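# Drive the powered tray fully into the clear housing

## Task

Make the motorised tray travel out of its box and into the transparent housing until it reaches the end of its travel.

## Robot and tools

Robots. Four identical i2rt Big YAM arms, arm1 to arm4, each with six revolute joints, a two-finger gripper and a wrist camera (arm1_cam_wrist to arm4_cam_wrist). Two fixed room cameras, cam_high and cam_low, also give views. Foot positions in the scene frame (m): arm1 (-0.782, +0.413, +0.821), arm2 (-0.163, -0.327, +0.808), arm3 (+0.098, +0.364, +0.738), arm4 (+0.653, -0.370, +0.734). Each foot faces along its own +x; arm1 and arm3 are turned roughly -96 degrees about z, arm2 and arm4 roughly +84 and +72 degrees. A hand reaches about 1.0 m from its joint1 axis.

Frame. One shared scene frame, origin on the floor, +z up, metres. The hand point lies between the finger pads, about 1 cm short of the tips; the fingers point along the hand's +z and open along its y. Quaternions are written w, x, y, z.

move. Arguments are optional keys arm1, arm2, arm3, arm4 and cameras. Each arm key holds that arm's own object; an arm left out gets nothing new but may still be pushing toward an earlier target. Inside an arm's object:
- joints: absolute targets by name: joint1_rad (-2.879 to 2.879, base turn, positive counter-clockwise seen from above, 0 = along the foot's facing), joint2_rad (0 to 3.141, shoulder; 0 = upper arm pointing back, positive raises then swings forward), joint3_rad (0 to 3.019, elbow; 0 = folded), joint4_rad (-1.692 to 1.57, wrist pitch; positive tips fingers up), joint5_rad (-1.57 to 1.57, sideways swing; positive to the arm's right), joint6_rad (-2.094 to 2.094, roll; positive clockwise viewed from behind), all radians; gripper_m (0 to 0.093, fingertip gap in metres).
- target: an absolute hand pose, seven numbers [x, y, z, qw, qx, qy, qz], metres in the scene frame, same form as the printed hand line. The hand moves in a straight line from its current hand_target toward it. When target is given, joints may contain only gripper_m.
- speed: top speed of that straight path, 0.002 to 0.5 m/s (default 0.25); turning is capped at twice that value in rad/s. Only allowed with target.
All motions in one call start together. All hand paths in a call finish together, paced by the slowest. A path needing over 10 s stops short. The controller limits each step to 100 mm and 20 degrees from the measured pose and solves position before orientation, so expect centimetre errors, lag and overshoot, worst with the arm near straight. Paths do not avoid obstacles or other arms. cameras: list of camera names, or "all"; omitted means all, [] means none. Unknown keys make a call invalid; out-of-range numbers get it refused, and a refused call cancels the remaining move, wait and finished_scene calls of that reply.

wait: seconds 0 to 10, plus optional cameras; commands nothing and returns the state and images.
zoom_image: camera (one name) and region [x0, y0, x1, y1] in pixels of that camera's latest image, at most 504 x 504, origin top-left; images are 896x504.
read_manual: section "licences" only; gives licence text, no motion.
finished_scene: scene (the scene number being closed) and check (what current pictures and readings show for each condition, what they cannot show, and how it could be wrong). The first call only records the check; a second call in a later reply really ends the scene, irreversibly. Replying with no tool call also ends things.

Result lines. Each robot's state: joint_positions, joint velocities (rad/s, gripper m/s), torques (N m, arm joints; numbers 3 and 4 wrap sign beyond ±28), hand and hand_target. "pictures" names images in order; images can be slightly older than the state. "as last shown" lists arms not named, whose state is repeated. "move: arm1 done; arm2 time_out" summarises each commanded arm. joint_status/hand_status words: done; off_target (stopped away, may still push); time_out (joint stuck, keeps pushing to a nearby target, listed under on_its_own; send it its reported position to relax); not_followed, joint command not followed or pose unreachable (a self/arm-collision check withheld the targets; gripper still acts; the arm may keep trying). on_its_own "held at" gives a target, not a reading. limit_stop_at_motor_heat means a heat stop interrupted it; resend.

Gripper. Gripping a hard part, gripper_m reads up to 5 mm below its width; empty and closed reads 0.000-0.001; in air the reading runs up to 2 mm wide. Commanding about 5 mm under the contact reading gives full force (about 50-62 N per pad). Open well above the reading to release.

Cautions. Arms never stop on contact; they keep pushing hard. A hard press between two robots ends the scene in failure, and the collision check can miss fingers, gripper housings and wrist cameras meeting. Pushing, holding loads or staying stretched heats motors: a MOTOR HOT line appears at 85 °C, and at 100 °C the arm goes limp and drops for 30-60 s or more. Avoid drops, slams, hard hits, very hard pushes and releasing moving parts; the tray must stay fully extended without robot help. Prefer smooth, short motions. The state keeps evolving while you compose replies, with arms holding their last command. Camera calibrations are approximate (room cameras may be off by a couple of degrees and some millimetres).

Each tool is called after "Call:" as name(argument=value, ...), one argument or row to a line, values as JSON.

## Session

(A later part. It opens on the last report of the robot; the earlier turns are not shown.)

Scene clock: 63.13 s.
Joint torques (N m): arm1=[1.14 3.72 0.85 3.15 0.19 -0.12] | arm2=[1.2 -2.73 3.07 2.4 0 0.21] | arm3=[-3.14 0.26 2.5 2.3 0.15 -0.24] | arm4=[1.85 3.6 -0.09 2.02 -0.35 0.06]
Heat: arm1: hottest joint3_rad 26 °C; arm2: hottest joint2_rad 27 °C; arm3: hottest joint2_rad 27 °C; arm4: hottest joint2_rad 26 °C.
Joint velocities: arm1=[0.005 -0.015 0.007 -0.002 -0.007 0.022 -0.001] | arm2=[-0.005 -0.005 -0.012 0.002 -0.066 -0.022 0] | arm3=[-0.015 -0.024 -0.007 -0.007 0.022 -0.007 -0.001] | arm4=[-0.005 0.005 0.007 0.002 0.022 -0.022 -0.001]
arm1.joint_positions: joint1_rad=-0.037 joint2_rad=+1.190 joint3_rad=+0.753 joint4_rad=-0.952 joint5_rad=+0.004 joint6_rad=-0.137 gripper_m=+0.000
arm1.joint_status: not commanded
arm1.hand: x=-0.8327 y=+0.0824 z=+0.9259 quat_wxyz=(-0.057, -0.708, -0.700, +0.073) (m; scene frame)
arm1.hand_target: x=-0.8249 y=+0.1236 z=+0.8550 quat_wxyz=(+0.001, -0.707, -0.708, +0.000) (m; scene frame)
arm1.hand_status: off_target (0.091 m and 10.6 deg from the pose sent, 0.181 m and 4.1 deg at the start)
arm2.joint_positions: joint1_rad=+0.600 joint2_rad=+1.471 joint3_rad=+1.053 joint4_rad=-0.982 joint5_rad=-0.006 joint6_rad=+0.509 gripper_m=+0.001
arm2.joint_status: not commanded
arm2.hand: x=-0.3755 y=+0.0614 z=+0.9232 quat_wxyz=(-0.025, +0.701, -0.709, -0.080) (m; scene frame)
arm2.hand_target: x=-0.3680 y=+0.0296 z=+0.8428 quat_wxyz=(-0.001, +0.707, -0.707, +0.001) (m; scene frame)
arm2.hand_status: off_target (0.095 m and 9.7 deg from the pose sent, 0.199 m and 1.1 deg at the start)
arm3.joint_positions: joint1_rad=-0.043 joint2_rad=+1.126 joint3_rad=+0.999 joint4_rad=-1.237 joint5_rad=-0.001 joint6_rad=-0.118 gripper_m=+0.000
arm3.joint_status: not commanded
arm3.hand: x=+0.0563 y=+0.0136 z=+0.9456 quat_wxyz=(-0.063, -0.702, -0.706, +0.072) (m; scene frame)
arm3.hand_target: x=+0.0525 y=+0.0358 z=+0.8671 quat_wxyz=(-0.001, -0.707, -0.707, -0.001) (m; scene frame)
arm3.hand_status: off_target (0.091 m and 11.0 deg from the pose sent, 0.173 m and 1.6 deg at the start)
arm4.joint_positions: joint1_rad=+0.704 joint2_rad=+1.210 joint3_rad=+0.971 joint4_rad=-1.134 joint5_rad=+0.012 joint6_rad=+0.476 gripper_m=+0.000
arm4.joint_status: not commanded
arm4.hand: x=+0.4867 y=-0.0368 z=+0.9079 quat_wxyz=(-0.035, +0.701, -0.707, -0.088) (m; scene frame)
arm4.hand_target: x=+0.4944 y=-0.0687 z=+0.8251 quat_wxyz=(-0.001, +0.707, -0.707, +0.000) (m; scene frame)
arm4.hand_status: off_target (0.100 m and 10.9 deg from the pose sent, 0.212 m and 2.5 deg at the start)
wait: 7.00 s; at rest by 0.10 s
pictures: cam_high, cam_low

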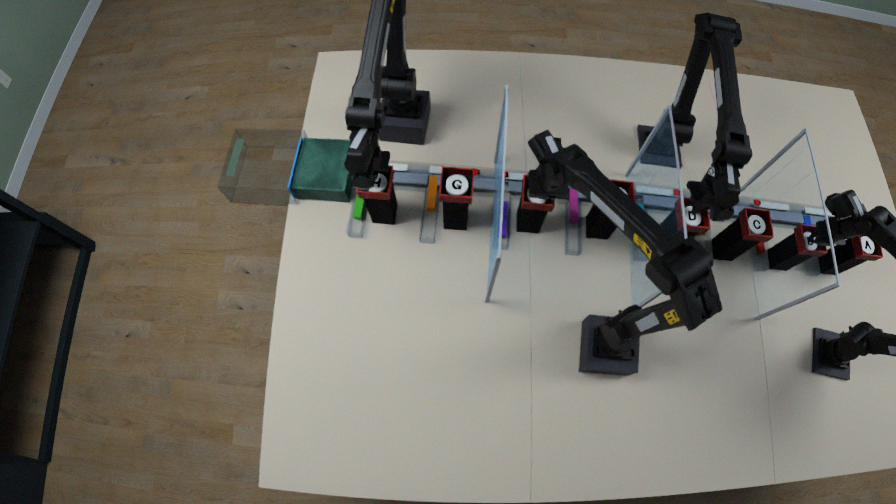

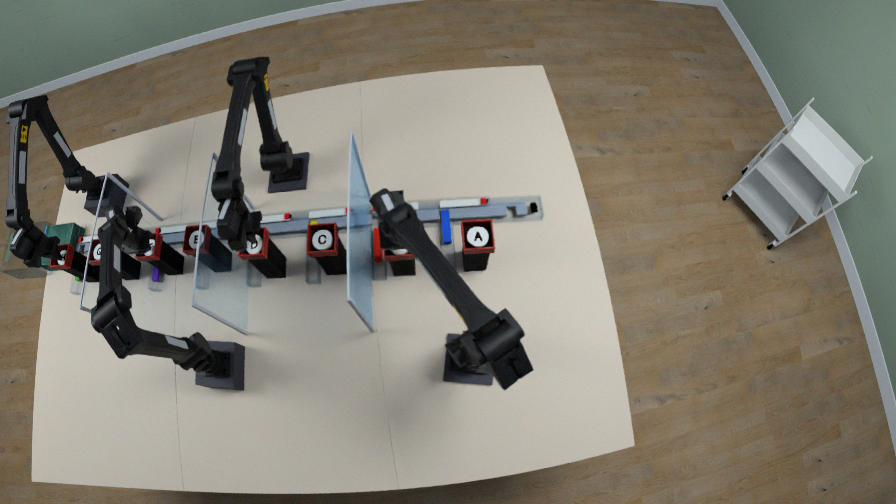

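Call:
wait(
  seconds=7,
  cameras=["cam_high", "cam_low"],
)

Call:
zoom_image(
  camera="cam_high",
  region=[340, 150, 600, 260],
)

Call:
zoom_image(
  camera="cam_high",
  region=[610, 160, 730, 240],
)

Scene clock: 70.27 s.
Joint torques (N m): arm1=[0.85 3.55 0.9 3.11 0.2 -0.12] | arm2=[1.26 -3.25 3 2.43 0.01 0.21] | arm3=[-2.96 0.21 2.45 2.35 0.16 -0.24] | arm4=[1.79 3.55 -0.08 2 -0.35 0.07]
Heat: arm1: hottest joint3_rad 26 °C; arm2: hottest joint2_rad 26 °C; arm3: hottest joint2_rad 27 °C; arm4: hottest joint2_rad 26 °C.
Joint velocities: arm1=[0.015 -0.015 0.002 0.002 -0.007 -0.051 0] | arm2=[-0.005 -0.015 0.012 0.012 -0.051 -0.037 -0.001] | arm3=[0.005 0.005 0.002 -0.002 0.081 -0.037 -0.001] | arm4=[-0.005 -0.024 0.002 -0.007 -0.066 0.022 0]
arm1.joint_positions: joint1_rad=-0.037 joint2_rad=+1.190 joint3_rad=+0.753 joint4_rad=-0.952 joint5_rad=+0.004 joint6_rad=-0.137 gripper_m=+0.000
arm1.joint_status: not commanded
arm1.hand: x=-0.8327 y=+0.0824 z=+0.9259 quat_wxyz=(-0.057, -0.708, -0.700, +0.073) (m; scene frame)
arm1.hand_target: x=-0.8249 y=+0.1236 z=+0.8550 quat_wxyz=(+0.001, -0.707, -0.708, +0.000) (m; scene frame)
arm1.hand_status: off_target (0.091 m and 10.6 deg from the pose sent, 0.181 m and 4.1 deg at the start)
arm2.joint_positions: joint1_rad=+0.600 joint2_rad=+1.471 joint3_rad=+1.053 joint4_rad=-0.982 joint5_rad=-0.006 joint6_rad=+0.509 gripper_m=+0.001
arm2.joint_status: not commanded
arm2.hand: x=-0.3755 y=+0.0614 z=+0.9232 quat_wxyz=(-0.025, +0.701, -0.709, -0.080) (m; scene frame)
arm2.hand_target: x=-0.3680 y=+0.0296 z=+0.8428 quat_wxyz=(-0.001, +0.707, -0.707, +0.001) (m; scene frame)
arm2.hand_status: off_target (0.095 m and 9.7 deg from the pose sent, 0.199 m and 1.1 deg at the start)
arm3.joint_positions: joint1_rad=-0.043 joint2_rad=+1.126 joint3_rad=+0.999 joint4_rad=-1.237 joint5_rad=-0.001 joint6_rad=-0.118 gripper_m=+0.000
arm3.joint_status: not commanded
arm3.hand: x=+0.0563 y=+0.0136 z=+0.9456 quat_wxyz=(-0.063, -0.702, -0.706, +0.072) (m; scene frame)
arm3.hand_target: x=+0.0525 y=+0.0358 z=+0.8671 quat_wxyz=(-0.001, -0.707, -0.707, -0.001) (m; scene frame)
arm3.hand_status: off_target (0.091 m and 11.0 deg from the pose sent, 0.173 m and 1.6 deg at the start)
arm4.joint_positions: joint1_rad=+0.704 joint2_rad=+1.210 joint3_rad=+0.971 joint4_rad=-1.134 joint5_rad=+0.012 joint6_rad=+0.476 gripper_m=+0.000
arm4.joint_status: not commanded
arm4.hand: x=+0.4867 y=-0.0368 z=+0.9079 quat_wxyz=(-0.035, +0.701, -0.707, -0.088) (m; scene frame)
arm4.hand_target: x=+0.4944 y=-0.0687 z=+0.8251 quat_wxyz=(-0.001, +0.707, -0.707, +0.000) (m; scene frame)
arm4.hand_status: off_target (0.100 m and 10.9 deg from the pose sent, 0.212 m and 2.5 deg at the start)
wait: 7.00 s; at rest by 0.13 s
pictures: cam_high, cam_low

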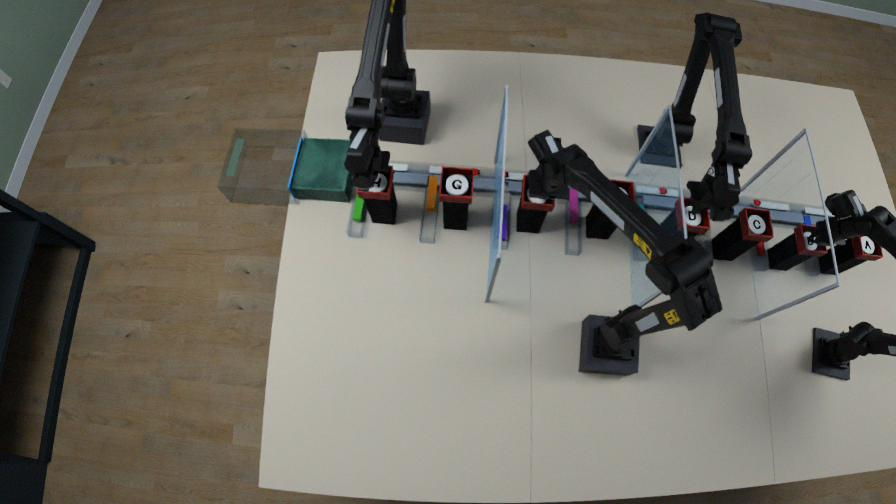

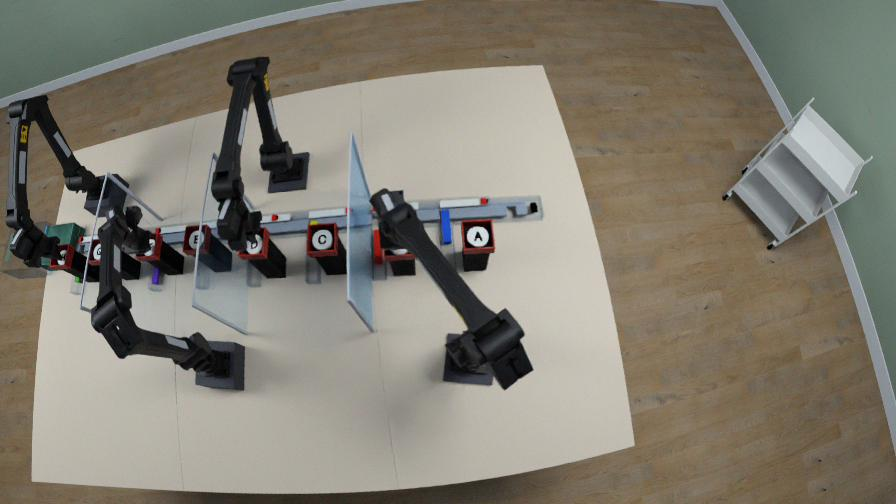

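Scaled by 1.938 from the camera's 896x504 image, which has a finer 1280x720 frame.

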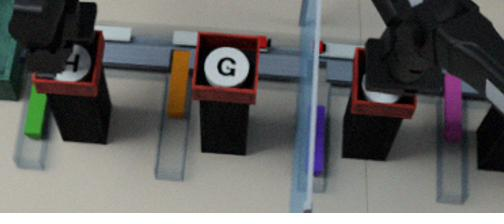

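Scaled by 4.200 from the camera's 896x504 image, which has a finer 1280x720 frame.

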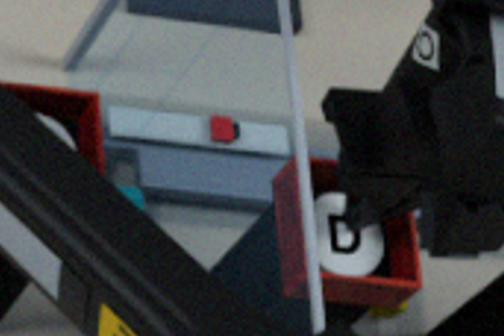

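Call:
wait(
  seconds=10,
  cameras=["cam_high", "cam_low"],
)

Call:
zoom_image(
  camera="cam_high",
  region=[340, 150, 600, 260],
)

Call:
zoom_image(
  camera="cam_low",
  region=[290, 170, 560, 300],
)

Scene clock: 80.50 s.
Joint torques (N m): arm1=[0.91 3.72 0.88 3.14 0.2 -0.13] | arm2=[0.91 -2.67 3 2.44 0.02 0.25] | arm3=[-2.96 0.32 2.48 2.35 0.15 -0.23] | arm4=[1.85 3.6 -0.09 2 -0.35 0.06]
Heat: arm1: hottest joint3_rad 26 °C; arm2: hottest joint2_rad 26 °C; arm3: hottest joint2_rad 27 °C; arm4: hottest joint2_rad 26 °C.
Joint velocities: arm1=[-0.005 -0.005 0.002 0.007 -0.022 -0.007 -0.001] | arm2=[0.015 -0.005 0.012 -0.012 -0.081 -0.007 0] | arm3=[-0.015 -0.015 0.007 -0.002 -0.095 -0.066 0] | arm4=[-0.005 -0.015 0.002 -0.007 -0.007 0.051 0]
arm1.joint_positions: joint1_rad=-0.037 joint2_rad=+1.190 joint3_rad=+0.753 joint4_rad=-0.952 joint5_rad=+0.004 joint6_rad=-0.137 gripper_m=+0.000
arm1.joint_status: not commanded
arm1.hand: x=-0.8327 y=+0.0824 z=+0.9259 quat_wxyz=(-0.057, -0.708, -0.700, +0.073) (m; scene frame)
arm1.hand_target: x=-0.8249 y=+0.1236 z=+0.8550 quat_wxyz=(+0.001, -0.707, -0.708, +0.000) (m; scene frame)
arm1.hand_status: off_target (0.091 m and 10.6 deg from the pose sent, 0.181 m and 4.1 deg at the start)
arm2.joint_positions: joint1_rad=+0.600 joint2_rad=+1.471 joint3_rad=+1.053 joint4_rad=-0.982 joint5_rad=-0.006 joint6_rad=+0.509 gripper_m=+0.001
arm2.joint_status: not commanded
arm2.hand: x=-0.3755 y=+0.0614 z=+0.9232 quat_wxyz=(-0.025, +0.701, -0.709, -0.080) (m; scene frame)
arm2.hand_target: x=-0.3680 y=+0.0296 z=+0.8428 quat_wxyz=(-0.001, +0.707, -0.707, +0.001) (m; scene frame)
arm2.hand_status: off_target (0.095 m and 9.7 deg from the pose sent, 0.199 m and 1.1 deg at the start)
arm3.joint_positions: joint1_rad=-0.043 joint2_rad=+1.126 joint3_rad=+0.999 joint4_rad=-1.237 joint5_rad=-0.001 joint6_rad=-0.118 gripper_m=+0.000
arm3.joint_status: not commanded
arm3.hand: x=+0.0563 y=+0.0136 z=+0.9456 quat_wxyz=(-0.063, -0.702, -0.706, +0.072) (m; scene frame)
arm3.hand_target: x=+0.0525 y=+0.0358 z=+0.8671 quat_wxyz=(-0.001, -0.707, -0.707, -0.001) (m; scene frame)
arm3.hand_status: off_target (0.091 m and 11.0 deg from the pose sent, 0.173 m and 1.6 deg at the start)
arm4.joint_positions: joint1_rad=+0.704 joint2_rad=+1.210 joint3_rad=+0.971 joint4_rad=-1.134 joint5_rad=+0.012 joint6_rad=+0.476 gripper_m=+0.000
arm4.joint_status: not commanded
arm4.hand: x=+0.4867 y=-0.0368 z=+0.9079 quat_wxyz=(-0.035, +0.701, -0.707, -0.088) (m; scene frame)
arm4.hand_target: x=+0.4944 y=-0.0687 z=+0.8251 quat_wxyz=(-0.001, +0.707, -0.707, +0.000) (m; scene frame)
arm4.hand_status: off_target (0.100 m and 10.9 deg from the pose sent, 0.212 m and 2.5 deg at the start)
wait: 10.00 s; at rest by 0.03 s
pictures: cam_high, cam_low

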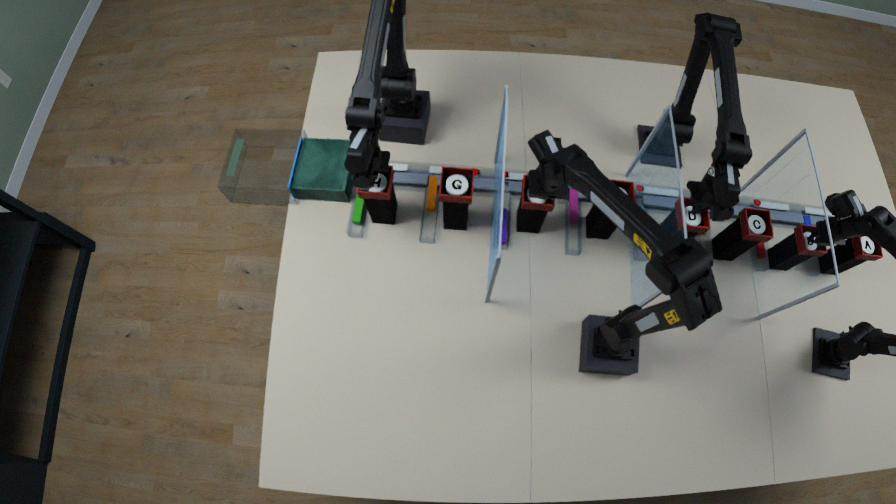

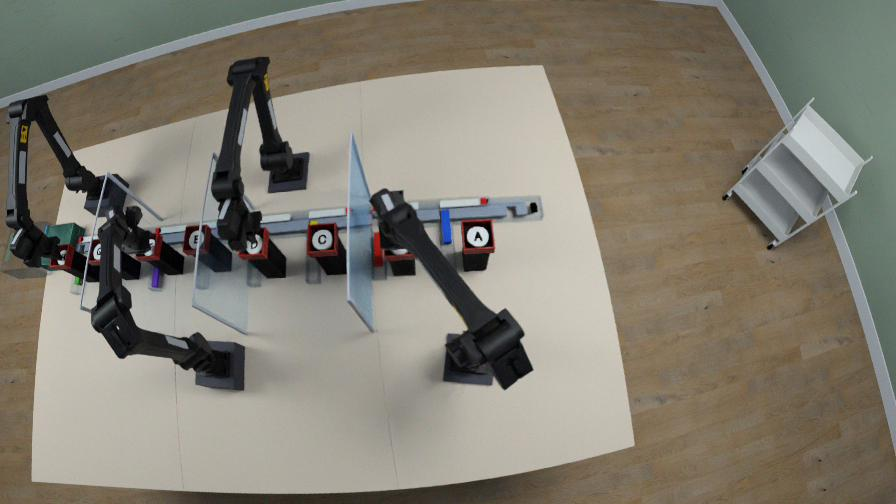

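Scaled by 1.938 from the camera's 896x504 image, which has a finer 1280x720 frame.

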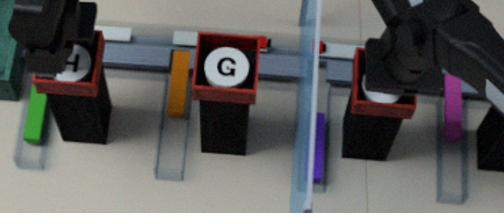

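Scaled by 1.867 from the camera's 896x504 image, which has a finer 1280x720 frame.

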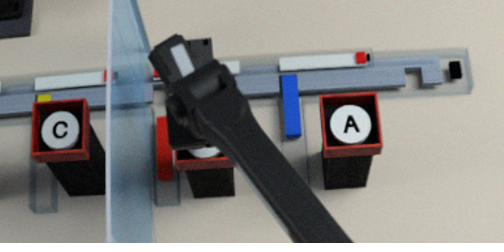

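Call:
wait(
  seconds=10,
  cameras=["cam_high", "cam_low"],
)

Call:
zoom_image(
  camera="cam_high",
  region=[340, 150, 600, 260],
)

Call:
zoom_image(
  camera="cam_low",
  region=[290, 170, 560, 300],
)

Scene clock: 90.60 s.
Joint torques (N m): arm1=[0.91 3.6 0.9 3.15 0.2 -0.13] | arm2=[1.08 -3.08 3.03 2.4 0.02 0.19] | arm3=[-2.96 0.26 2.48 2.35 0.16 -0.23] | arm4=[1.85 3.6 -0.09 2 -0.35 0.06]
Heat: arm1: hottest joint3_rad 26 °C; arm2: hottest joint2_rad 26 °C; arm3: hottest joint2_rad 27 °C; arm4: hottest joint2_rad 26 °C.
Joint velocities: arm1=[-0.005 -0.005 0.007 0.002 0.007 0.022 0] | arm2=[-0.024 0.015 0.017 -0.012 0.022 0.007 0] | arm3=[-0.005 -0.005 0.002 -0.002 0.037 -0.022 -0.001] | arm4=[-0.015 0.024 0.002 -0.007 0.007 0.066 0]
arm1.joint_positions: joint1_rad=-0.037 joint2_rad=+1.190 joint3_rad=+0.753 joint4_rad=-0.952 joint5_rad=+0.004 joint6_rad=-0.137 gripper_m=+0.000
arm1.joint_status: not commanded
arm1.hand: x=-0.8327 y=+0.0824 z=+0.9259 quat_wxyz=(-0.057, -0.708, -0.700, +0.073) (m; scene frame)
arm1.hand_target: x=-0.8249 y=+0.1236 z=+0.8550 quat_wxyz=(+0.001, -0.707, -0.708, +0.000) (m; scene frame)
arm1.hand_status: off_target (0.091 m and 10.6 deg from the pose sent, 0.181 m and 4.1 deg at the start)
arm2.joint_positions: joint1_rad=+0.600 joint2_rad=+1.471 joint3_rad=+1.053 joint4_rad=-0.982 joint5_rad=-0.006 joint6_rad=+0.509 gripper_m=+0.001
arm2.joint_status: not commanded
arm2.hand: x=-0.3755 y=+0.0614 z=+0.9232 quat_wxyz=(-0.025, +0.701, -0.709, -0.080) (m; scene frame)
arm2.hand_target: x=-0.3680 y=+0.0296 z=+0.8428 quat_wxyz=(-0.001, +0.707, -0.707, +0.001) (m; scene frame)
arm2.hand_status: off_target (0.095 m and 9.7 deg from the pose sent, 0.199 m and 1.1 deg at the start)
arm3.joint_positions: joint1_rad=-0.043 joint2_rad=+1.126 joint3_rad=+0.999 joint4_rad=-1.237 joint5_rad=-0.001 joint6_rad=-0.118 gripper_m=+0.000
arm3.joint_status: not commanded
arm3.hand: x=+0.0563 y=+0.0136 z=+0.9456 quat_wxyz=(-0.063, -0.702, -0.706, +0.072) (m; scene frame)
arm3.hand_target: x=+0.0525 y=+0.0358 z=+0.8671 quat_wxyz=(-0.001, -0.707, -0.707, -0.001) (m; scene frame)
arm3.hand_status: off_target (0.091 m and 11.0 deg from the pose sent, 0.173 m and 1.6 deg at the start)
arm4.joint_positions: joint1_rad=+0.704 joint2_rad=+1.210 joint3_rad=+0.971 joint4_rad=-1.134 joint5_rad=+0.012 joint6_rad=+0.476 gripper_m=+0.000
arm4.joint_status: not commanded
arm4.hand: x=+0.4867 y=-0.0368 z=+0.9079 quat_wxyz=(-0.035, +0.701, -0.707, -0.088) (m; scene frame)
arm4.hand_target: x=+0.4944 y=-0.0687 z=+0.8251 quat_wxyz=(-0.001, +0.707, -0.707, +0.000) (m; scene frame)
arm4.hand_status: off_target (0.100 m and 10.9 deg from the pose sent, 0.212 m and 2.5 deg at the start)
wait: 10.00 s; at rest by 0.17 s
pictures: cam_high, cam_low

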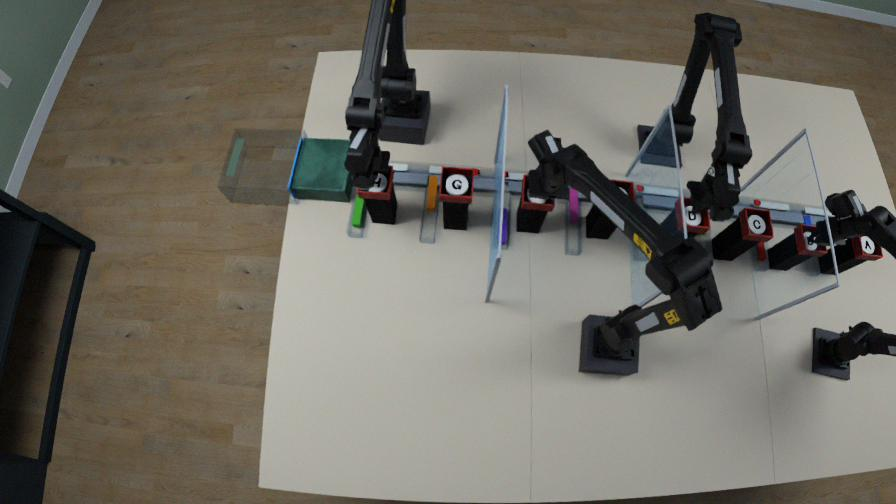

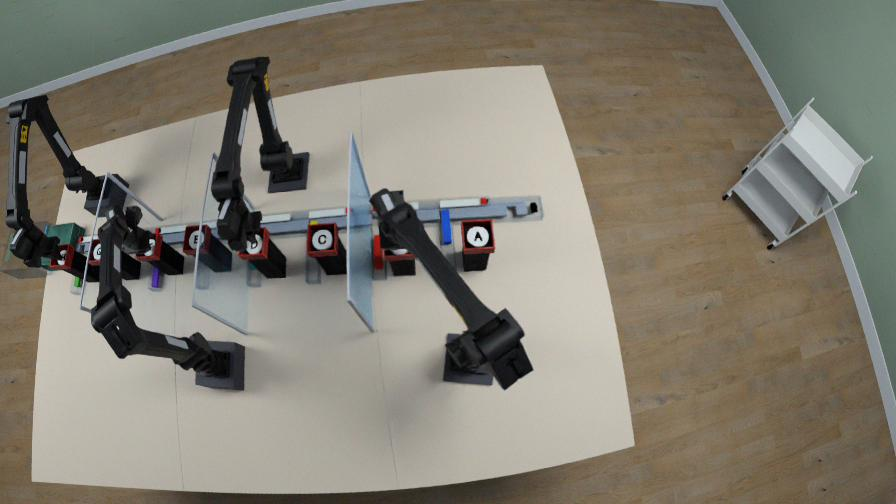

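Scaled by 1.938 from the camera's 896x504 image, which has a finer 1280x720 frame.

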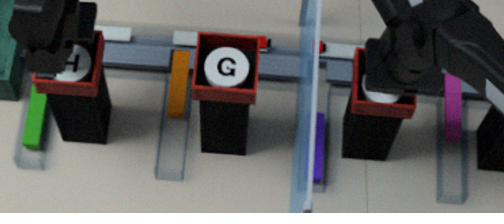

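Scaled by 1.867 from the camera's 896x504 image, which has a finer 1280x720 frame.

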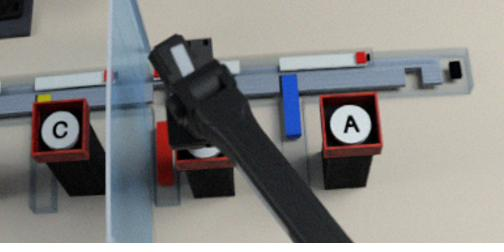

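Call:
wait(
  seconds=10,
  cameras=[],
)

Call:
wait(
  seconds=10,
  cameras=["cam_high", "cam_low"],
)

Call:
zoom_image(
  camera="cam_high",
  region=[340, 150, 600, 260],
)

Call:
zoom_image(
  camera="cam_low",
  region=[290, 170, 560, 300],
)

Call:
zoom_image(
  camera="cam_high",
  region=[610, 160, 730, 240],
)

Scene clock: 101.27 s.
Joint torques (N m): arm1=[1.03 3.49 0.91 3.15 0.2 -0.12] | arm2=[0.85 -2.96 3.04 2.39 0.02 0.2] | arm3=[-2.9 0.26 2.47 2.33 0.15 -0.24] | arm4=[1.79 3.6 -0.09 2 -0.35 0.06]
Heat: arm1: hottest joint3_rad 26 °C; arm2: hottest joint2_rad 26 °C; arm3: hottest joint2_rad 27 °C; arm4: hottest joint2_rad 26 °C.
Joint velocities: arm1=[-0.005 -0.005 -0.002 0.012 0.007 -0.022 0] | arm2=[-0.005 0.005 0.007 -0.002 -0.007 0.007 -0.001] | arm3=[-0.005 -0.015 -0.017 0.002 0.007 -0.007 0] | arm4=[-0.015 0.005 0.002 -0.007 0.168 -0.11 -0.001]
arm1.joint_positions: joint1_rad=-0.037 joint2_rad=+1.190 joint3_rad=+0.753 joint4_rad=-0.952 joint5_rad=+0.004 joint6_rad=-0.137 gripper_m=+0.000
arm1.joint_status: not commanded
arm1.hand: x=-0.8327 y=+0.0824 z=+0.9259 quat_wxyz=(-0.057, -0.708, -0.700, +0.073) (m; scene frame)
arm1.hand_target: x=-0.8249 y=+0.1236 z=+0.8550 quat_wxyz=(+0.001, -0.707, -0.708, +0.000) (m; scene frame)
arm1.hand_status: off_target (0.091 m and 10.6 deg from the pose sent, 0.181 m and 4.1 deg at the start)
arm2.joint_positions: joint1_rad=+0.600 joint2_rad=+1.471 joint3_rad=+1.053 joint4_rad=-0.982 joint5_rad=-0.006 joint6_rad=+0.509 gripper_m=+0.001
arm2.joint_status: not commanded
arm2.hand: x=-0.3755 y=+0.0614 z=+0.9232 quat_wxyz=(-0.025, +0.701, -0.709, -0.080) (m; scene frame)
arm2.hand_target: x=-0.3680 y=+0.0296 z=+0.8428 quat_wxyz=(-0.001, +0.707, -0.707, +0.001) (m; scene frame)
arm2.hand_status: off_target (0.095 m and 9.7 deg from the pose sent, 0.199 m and 1.1 deg at the start)
arm3.joint_positions: joint1_rad=-0.043 joint2_rad=+1.126 joint3_rad=+0.999 joint4_rad=-1.237 joint5_rad=-0.001 joint6_rad=-0.118 gripper_m=+0.000
arm3.joint_status: not commanded
arm3.hand: x=+0.0563 y=+0.0136 z=+0.9456 quat_wxyz=(-0.063, -0.702, -0.706, +0.072) (m; scene frame)
arm3.hand_target: x=+0.0525 y=+0.0358 z=+0.8671 quat_wxyz=(-0.001, -0.707, -0.707, -0.001) (m; scene frame)
arm3.hand_status: off_target (0.091 m and 11.0 deg from the pose sent, 0.173 m and 1.6 deg at the start)
arm4.joint_positions: joint1_rad=+0.704 joint2_rad=+1.210 joint3_rad=+0.971 joint4_rad=-1.134 joint5_rad=+0.012 joint6_rad=+0.476 gripper_m=+0.000
arm4.joint_status: not commanded
arm4.hand: x=+0.4867 y=-0.0368 z=+0.9079 quat_wxyz=(-0.035, +0.701, -0.707, -0.088) (m; scene frame)
arm4.hand_target: x=+0.4944 y=-0.0687 z=+0.8251 quat_wxyz=(-0.001, +0.707, -0.707, +0.000) (m; scene frame)
arm4.hand_status: off_target (0.100 m and 10.9 deg from the pose sent, 0.212 m and 2.5 deg at the start)
wait: 10.00 s; at rest from the start
pictures: none
No camera images: "cameras" was empty.

Scene clock: 111.27 s.
Joint torques (N m): arm1=[0.91 3.6 0.88 3.15 0.2 -0.12] | arm2=[0.85 -2.96 3 2.32 -0.03 0.22] | arm3=[-3.02 0.21 2.45 2.32 0.16 -0.24] | arm4=[1.79 3.55 -0.09 2 -0.35 0.06]
Heat: arm1: hottest joint3_rad 26 °C; arm2: hottest joint2_rad 26 °C; arm3: hottest joint2_rad 27 °C; arm4: hottest joint2_rad 26 °C.
Joint velocities: arm1=[-0.015 -0.005 -0.017 -0.012 -0.066 -0.051 0] | arm2=[-0.024 0.005 -0.012 0.012 -0.051 -0.007 0.001] | arm3=[-0.005 -0.005 -0.002 -0.017 0.037 0.007 0] | arm4=[-0.015 -0.015 0.007 -0.007 -0.022 -0.051 0]
arm1.joint_positions: joint1_rad=-0.037 joint2_rad=+1.190 joint3_rad=+0.753 joint4_rad=-0.952 joint5_rad=+0.004 joint6_rad=-0.137 gripper_m=+0.000
arm1.joint_status: not commanded
arm1.hand: x=-0.8327 y=+0.0824 z=+0.9259 quat_wxyz=(-0.057, -0.708, -0.700, +0.073) (m; scene frame)
arm1.hand_target: x=-0.8249 y=+0.1236 z=+0.8550 quat_wxyz=(+0.001, -0.707, -0.708, +0.000) (m; scene frame)
arm1.hand_status: off_target (0.091 m and 10.6 deg from the pose sent, 0.181 m and 4.1 deg at the start)
arm2.joint_positions: joint1_rad=+0.600 joint2_rad=+1.471 joint3_rad=+1.053 joint4_rad=-0.982 joint5_rad=-0.006 joint6_rad=+0.509 gripper_m=+0.001
arm2.joint_status: not commanded
arm2.hand: x=-0.3755 y=+0.0614 z=+0.9232 quat_wxyz=(-0.025, +0.701, -0.709, -0.080) (m; scene frame)
arm2.hand_target: x=-0.3680 y=+0.0296 z=+0.8428 quat_wxyz=(-0.001, +0.707, -0.707, +0.001) (m; scene frame)
arm2.hand_status: off_target (0.095 m and 9.7 deg from the pose sent, 0.199 m and 1.1 deg at the start)
arm3.joint_positions: joint1_rad=-0.043 joint2_rad=+1.126 joint3_rad=+0.999 joint4_rad=-1.237 joint5_rad=-0.001 joint6_rad=-0.118 gripper_m=+0.000
arm3.joint_status: not commanded
arm3.hand: x=+0.0563 y=+0.0136 z=+0.9456 quat_wxyz=(-0.063, -0.702, -0.706, +0.072) (m; scene frame)
arm3.hand_target: x=+0.0525 y=+0.0358 z=+0.8671 quat_wxyz=(-0.001, -0.707, -0.707, -0.001) (m; scene frame)
arm3.hand_status: off_target (0.091 m and 11.0 deg from the pose sent, 0.173 m and 1.6 deg at the start)
arm4.joint_positions: joint1_rad=+0.704 joint2_rad=+1.210 joint3_rad=+0.971 joint4_rad=-1.134 joint5_rad=+0.012 joint6_rad=+0.476 gripper_m=+0.000
arm4.joint_status: not commanded
arm4.hand: x=+0.4867 y=-0.0368 z=+0.9079 quat_wxyz=(-0.035, +0.701, -0.707, -0.088) (m; scene frame)
arm4.hand_target: x=+0.4944 y=-0.0687 z=+0.8251 quat_wxyz=(-0.001, +0.707, -0.707, +0.000) (m; scene frame)
arm4.hand_status: off_target (0.100 m and 10.9 deg from the pose sent, 0.212 m and 2.5 deg at the start)
wait: 10.00 s; at rest by 0.27 s
pictures: cam_high, cam_low

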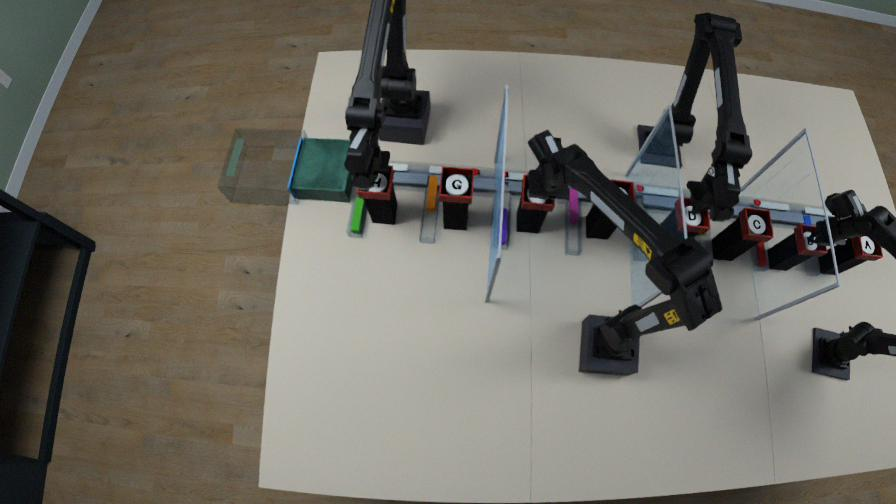

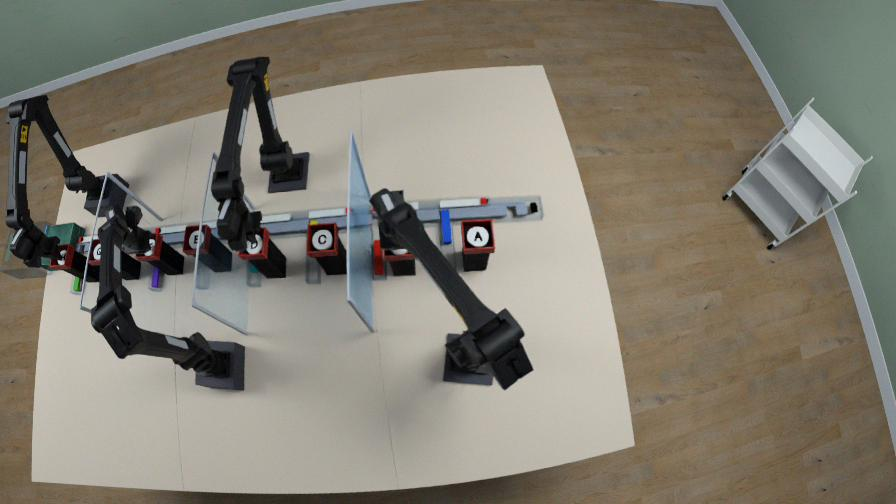

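Scaled by 1.938 from the camera's 896x504 image, which has a finer 1280x720 frame.

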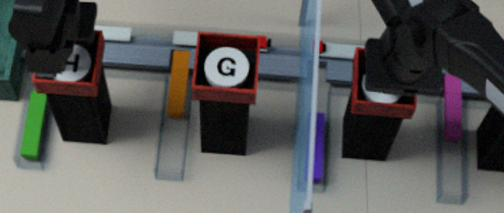

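Scaled by 1.867 from the camera's 896x504 image, which has a finer 1280x720 frame.

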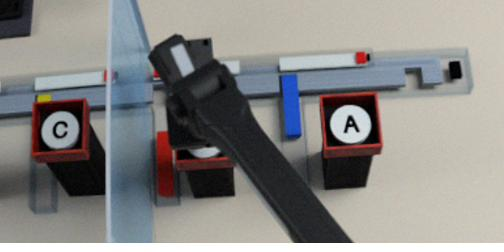

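Scaled by 4.200 from the camera's 896x504 image, which has a finer 1280x720 frame.

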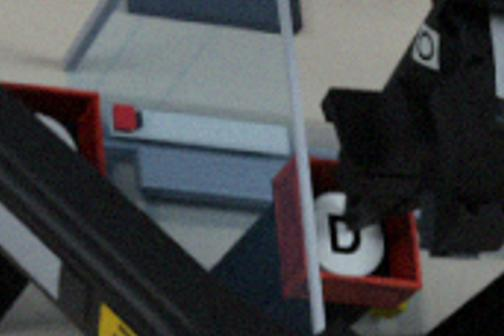

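Call:
move(
  arm1={"target": [-0.82, 0.071, 1.012, 0, 0.7071, 0.7071, 0], "speed": 0.4},
  arm2={"target": [-0.378, 0.075, 1.012, 0, 0.7071, -0.7071, 0], "speed": 0.4},
  arm3={"target": [0.055, -0.003, 1.02, 0, 0.7071, 0.7071, 0], "speed": 0.4},
  arm4={"target": [0.489, -0.022, 1.012, 0, 0.7071, -0.7071, 0], "speed": 0.4},
  cameras=[],
)

Call:
move(
  arm1={"target": [-0.602, 0.064, 1.012, 0, 0.7071, 0.7071, 0], "speed": 0.4},
  arm2={"target": [-0.152, 0.076, 1.012, 0, 0.7071, -0.7071, 0], "speed": 0.4},
  arm3={"target": [0.28, -0.015, 1.02, 0, 0.7071, 0.7071, 0], "speed": 0.4},
  arm4={"target": [0.708, -0.03, 1.012, 0, 0.7071, -0.7071, 0], "speed": 0.4},
  cameras=["arm1_cam_wrist", "arm2_cam_wrist", "arm3_cam_wrist", "arm4_cam_wrist", "cam_high", "cam_low"],
)

Scene clock: 113.83 s.
Joint torques (N m): arm1=[0.85 -5.77 11.37 0.46 0.01 -0.01] | arm2=[-1.55 -13.22 13.68 -0.47 -0.16 0.04] | arm3=[-0.62 -10.17 15.08 -0.05 0.02 -0.03] | arm4=[0.03 -8.29 15.91 -0.54 -0.13 -0.17]
Heat: arm1: hottest joint3_rad 26 °C; arm2: hottest joint2_rad 26 °C; arm3: hottest joint2_rad 27 °C; arm4: hottest joint2_rad 26 °C.
move: arm1 off_target; arm2 off_target; arm3 off_target; arm4 off_target
Joint velocities: arm1=[-0.005 0.005 -0.012 -0.012 -0.022 -0.037 -0.001] | arm2=[0.005 0.015 -0.012 -0.017 0.037 -0.037 -0.002] | arm3=[-0.015 0.005 -0.002 -0.007 0.022 0.037 0] | arm4=[0.005 0.005 -0.002 -0.007 -0.051 0.051 0.001]
arm1.joint_positions: joint1_rad=-0.001 joint2_rad=+1.250 joint3_rad=+1.012 joint4_rad=-1.367 joint5_rad=+0.007 joint6_rad=-0.110 gripper_m=+0.000
arm1.joint_status: not commanded
arm1.hand: x=-0.8212 y=+0.0863 z=+0.9973 quat_wxyz=(+0.010, -0.707, -0.707, -0.013) (m; scene frame)
arm1.hand_target: x=-0.8205 y=+0.0704 z=+1.0125 quat_wxyz=(-0.001, -0.708, -0.706, +0.000) (m; scene frame)
arm1.hand_status: off_target (0.021 m and 1.8 deg from the pose sent, 0.088 m and 10.6 deg at the start)
arm2.joint_positions: joint1_rad=+0.600 joint2_rad=+1.511 joint3_rad=+1.340 joint4_rad=-1.398 joint5_rad=-0.006 joint6_rad=+0.493 gripper_m=+0.001
arm2.joint_status: not commanded
arm2.hand: x=-0.3769 y=+0.0623 z=+1.0082 quat_wxyz=(-0.001, +0.708, -0.706, +0.001) (m; scene frame)
arm2.hand_target: x=-0.3779 y=+0.0753 z=+1.0121 quat_wxyz=(+0.000, +0.707, -0.707, -0.001) (m; scene frame)
arm2.hand_status: off_target (0.013 m and 0.3 deg from the pose sent, 0.090 m and 9.7 deg at the start)
arm3.joint_positions: joint1_rad=-0.043 joint2_rad=+1.263 joint3_rad=+1.294 joint4_rad=-1.599 joint5_rad=+0.007 joint6_rad=-0.115 gripper_m=+0.000
arm3.joint_status: not commanded
arm3.hand: x=+0.0538 y=+0.0082 z=+1.0113 quat_wxyz=(+0.003, -0.706, -0.708, -0.005) (m; scene frame)
arm3.hand_target: x=+0.0548 y=-0.0038 z=+1.0207 quat_wxyz=(+0.000, -0.707, -0.707, +0.000) (m; scene frame)
arm3.hand_status: off_target (0.014 m and 0.7 deg from the pose sent, 0.076 m and 11.0 deg at the start)
arm4.joint_positions: joint1_rad=+0.683 joint2_rad=+1.322 joint3_rad=+1.296 joint4_rad=-1.582 joint5_rad=+0.005 joint6_rad=+0.451 gripper_m=+0.000
arm4.joint_status: not commanded
arm4.hand: x=+0.4937 y=-0.0370 z=+0.9892 quat_wxyz=(+0.006, +0.706, -0.707, +0.022) (m; scene frame)
arm4.hand_target: x=+0.4895 y=-0.0227 z=+1.0110 quat_wxyz=(-0.001, +0.708, -0.706, +0.000) (m; scene frame)
arm4.hand_status: off_target (0.028 m and 2.6 deg from the pose sent, 0.105 m and 10.9 deg at the start)
pictures: none
No camera images: "cameras" was empty.

Scene clock: 115.60 s.
Joint torques (N m): arm1=[0.56 -7.53 11.7 0.42 0.27 0] | arm2=[-1.44 -13.63 10.95 -0.14 -0.19 0.01] | arm3=[-0.91 -12.45 15.31 0.17 0.1 -0.05] | arm4=[0.09 -6.89 11.26 -0.44 -0.18 -0.18]
Heat: arm1: hottest joint3_rad 27 °C; arm2: hottest joint2_rad 27 °C; arm3: hottest joint2_rad 27 °C; arm4: hottest joint2_rad 26 °C.
move: arm1 off_target; arm2 done; arm3 off_target; arm4 done
Joint velocities: arm1=[-0.005 -0.005 -0.012 -0.002 0.022 -0.022 -0.001] | arm2=[0.005 -0.005 0.027 -0.007 -0.051 -0.007 0] | arm3=[0.005 -0.005 0.002 0.002 0.007 0.037 0] | arm4=[-0.005 0.005 -0.017 0.002 -0.081 -0.007 0]
arm1.joint_positions: joint1_rad=+0.585 joint2_rad=+1.384 joint3_rad=+1.127 joint4_rad=-1.367 joint5_rad=+0.010 joint6_rad=+0.467 gripper_m=+0.000
arm1.joint_status: not commanded
arm1.hand: x=-0.6138 y=+0.0794 z=+0.9961 quat_wxyz=(+0.023, -0.704, -0.710, -0.004) (m; scene frame)
arm1.hand_target: x=-0.6057 y=+0.0633 z=+1.0115 quat_wxyz=(+0.007, -0.707, -0.707, +0.003) (m; scene frame)
arm1.hand_status: off_target (0.025 m and 2.8 deg from the pose sent, 0.221 m and 1.8 deg at the start)
arm2.joint_positions: joint1_rad=+0.075 joint2_rad=+1.407 joint3_rad=+1.221 joint4_rad=-1.398 joint5_rad=-0.012 joint6_rad=-0.026 gripper_m=+0.001
arm2.joint_status: not commanded
arm2.hand: x=-0.1555 y=+0.0715 z=+1.0075 quat_wxyz=(+0.005, +0.707, -0.708, +0.002) (m; scene frame)
arm2.hand_target: x=-0.1523 y=+0.0728 z=+1.0124 quat_wxyz=(+0.004, +0.707, -0.707, -0.001) (m; scene frame)
arm2.hand_status: done (0.007 m and 0.6 deg from the pose sent, 0.225 m and 0.3 deg at the start)
arm3.joint_positions: joint1_rad=+0.530 joint2_rad=+1.403 joint3_rad=+1.419 joint4_rad=-1.599 joint5_rad=+0.027 joint6_rad=+0.454 gripper_m=+0.000
arm3.joint_status: not commanded
arm3.hand: x=+0.2702 y=-0.0043 z=+1.0105 quat_wxyz=(+0.012, -0.704, -0.710, +0.002) (m; scene frame)
arm3.hand_target: x=+0.2776 y=-0.0157 z=+1.0193 quat_wxyz=(+0.004, -0.707, -0.707, +0.006) (m; scene frame)
arm3.hand_status: off_target (0.017 m and 1.4 deg from the pose sent, 0.228 m and 0.7 deg at the start)
arm4.joint_positions: joint1_rad=+0.071 joint2_rad=+1.229 joint3_rad=+1.265 joint4_rad=-1.601 joint5_rad=+0.007 joint6_rad=-0.157 gripper_m=+0.000
arm4.joint_status: not commanded
arm4.hand: x=+0.7092 y=-0.0309 z=+1.0093 quat_wxyz=(-0.003, +0.705, -0.709, +0.005) (m; scene frame)
arm4.hand_target: x=+0.7108 y=-0.0297 z=+1.0123 quat_wxyz=(+0.000, +0.707, -0.707, +0.005) (m; scene frame)
arm4.hand_status: done (0.003 m and 0.7 deg from the pose sent, 0.216 m and 2.6 deg at the start)
pictures: arm1_cam_wrist, arm2_cam_wrist, arm3_cam_wrist, arm4_cam_wrist, cam_high, cam_low
camera_calibration:
arm1_cam_wrist: T_world_to_cam=[[-0.999914, -0.00929041, 0.00928572, -0.621752], [-0.00122028, 0.769573, 0.638558, -0.696327], [-0.0130785, 0.638492, -0.769518, 0.828739], [0, 0, 0, 1]] pos_world=[-0.611709, 0.000954676, 1.08815]
arm2_cam_wrist: T_world_to_cam=[[0.999938, 0.00623164, 0.00919004, 0.143937], [-0.000526876, -0.800101, 0.599865, -0.543129], [0.0110911, -0.599833, -0.800048, 0.978354], [0, 0, 0, 1]] pos_world=[-0.155065, 0.151394, 1.10721]
arm3_cam_wrist: T_world_to_cam=[[-0.999859, -0.00599549, 0.0156564, 0.253402], [0.00462284, 0.799069, 0.601222, -0.60252], [-0.0161152, 0.60121, -0.798929, 0.942077], [0, 0, 0, 1]] pos_world=[0.271333, -0.0834114, 1.11093]
arm4_cam_wrist: T_world_to_cam=[[0.999761, -0.00301591, 0.0216327, -0.732468], [-0.0152817, -0.804226, 0.594127, -0.60925], [0.0156058, -0.594315, -0.804081, 0.906618], [0, 0, 0, 1]] pos_world=[0.708834, 0.0466328, 1.10681]

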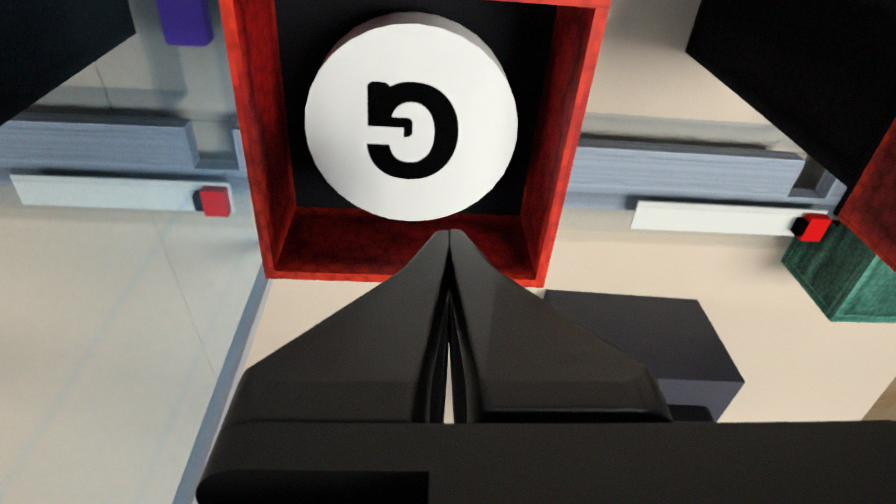

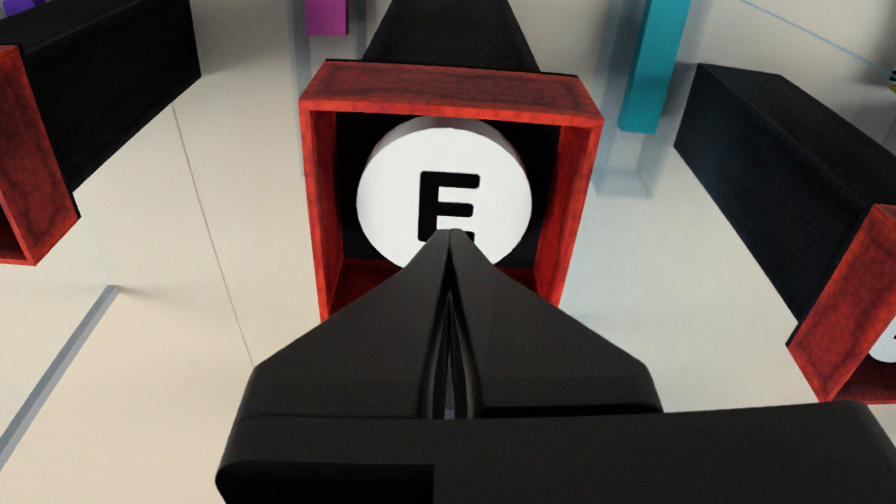

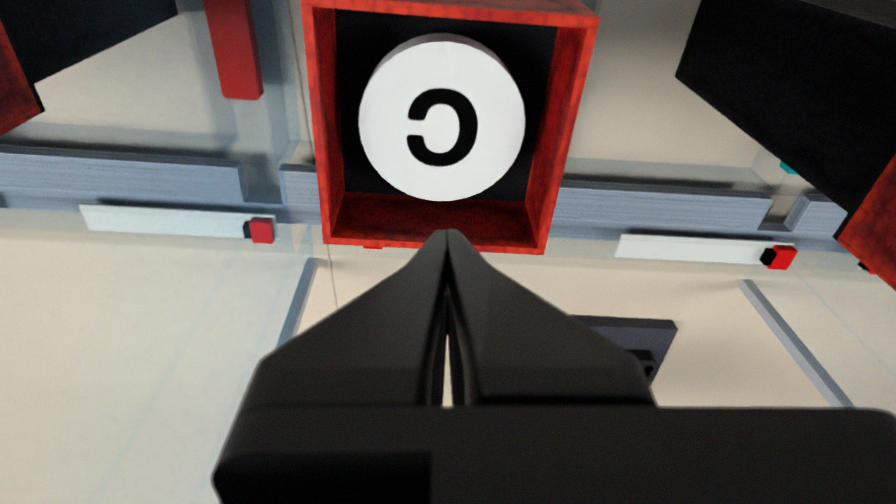

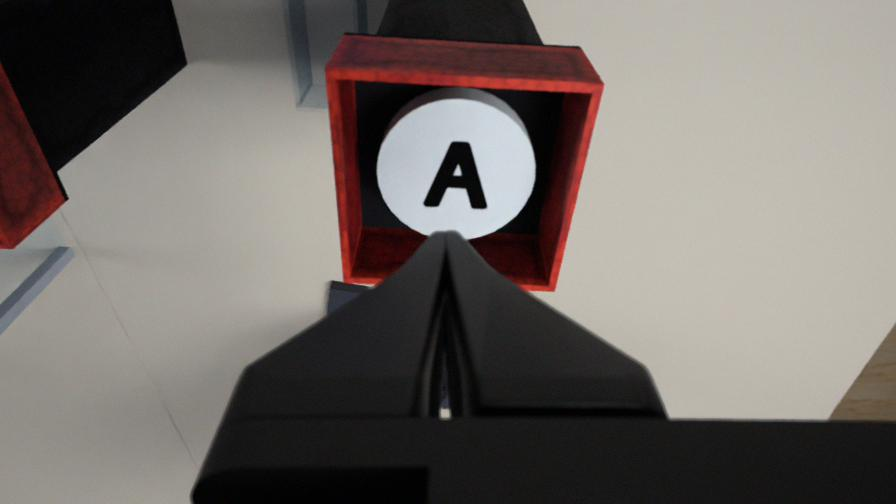

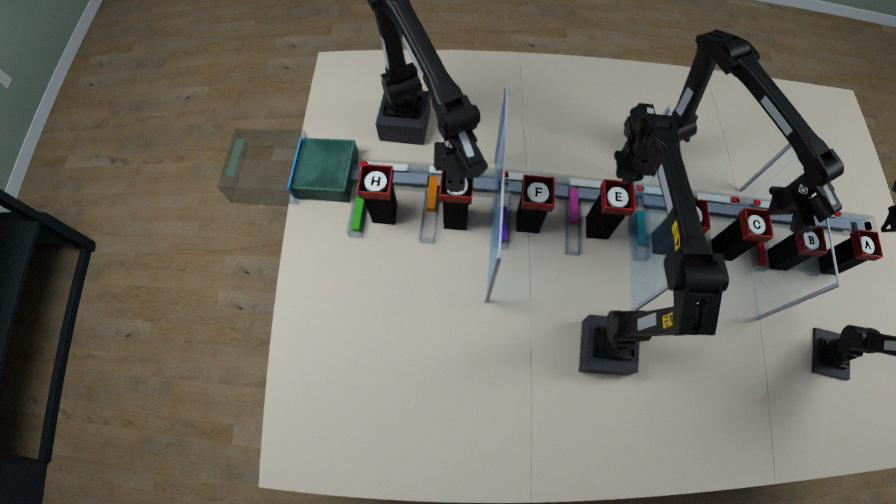

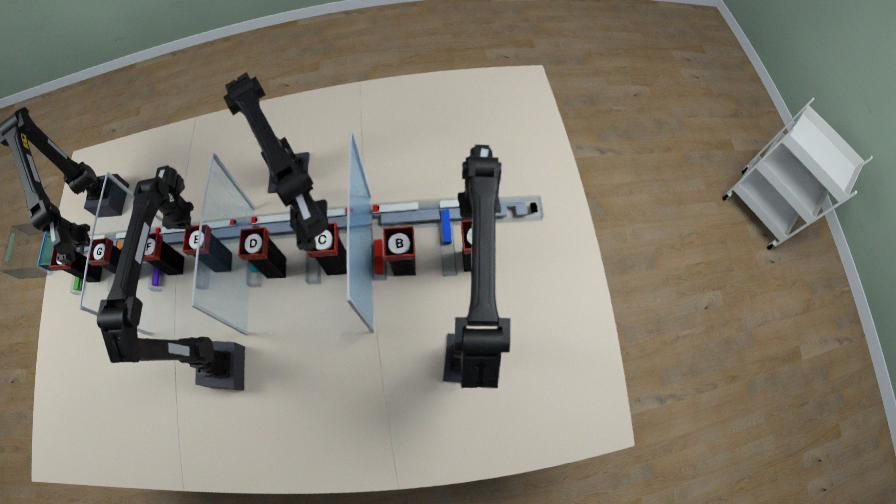

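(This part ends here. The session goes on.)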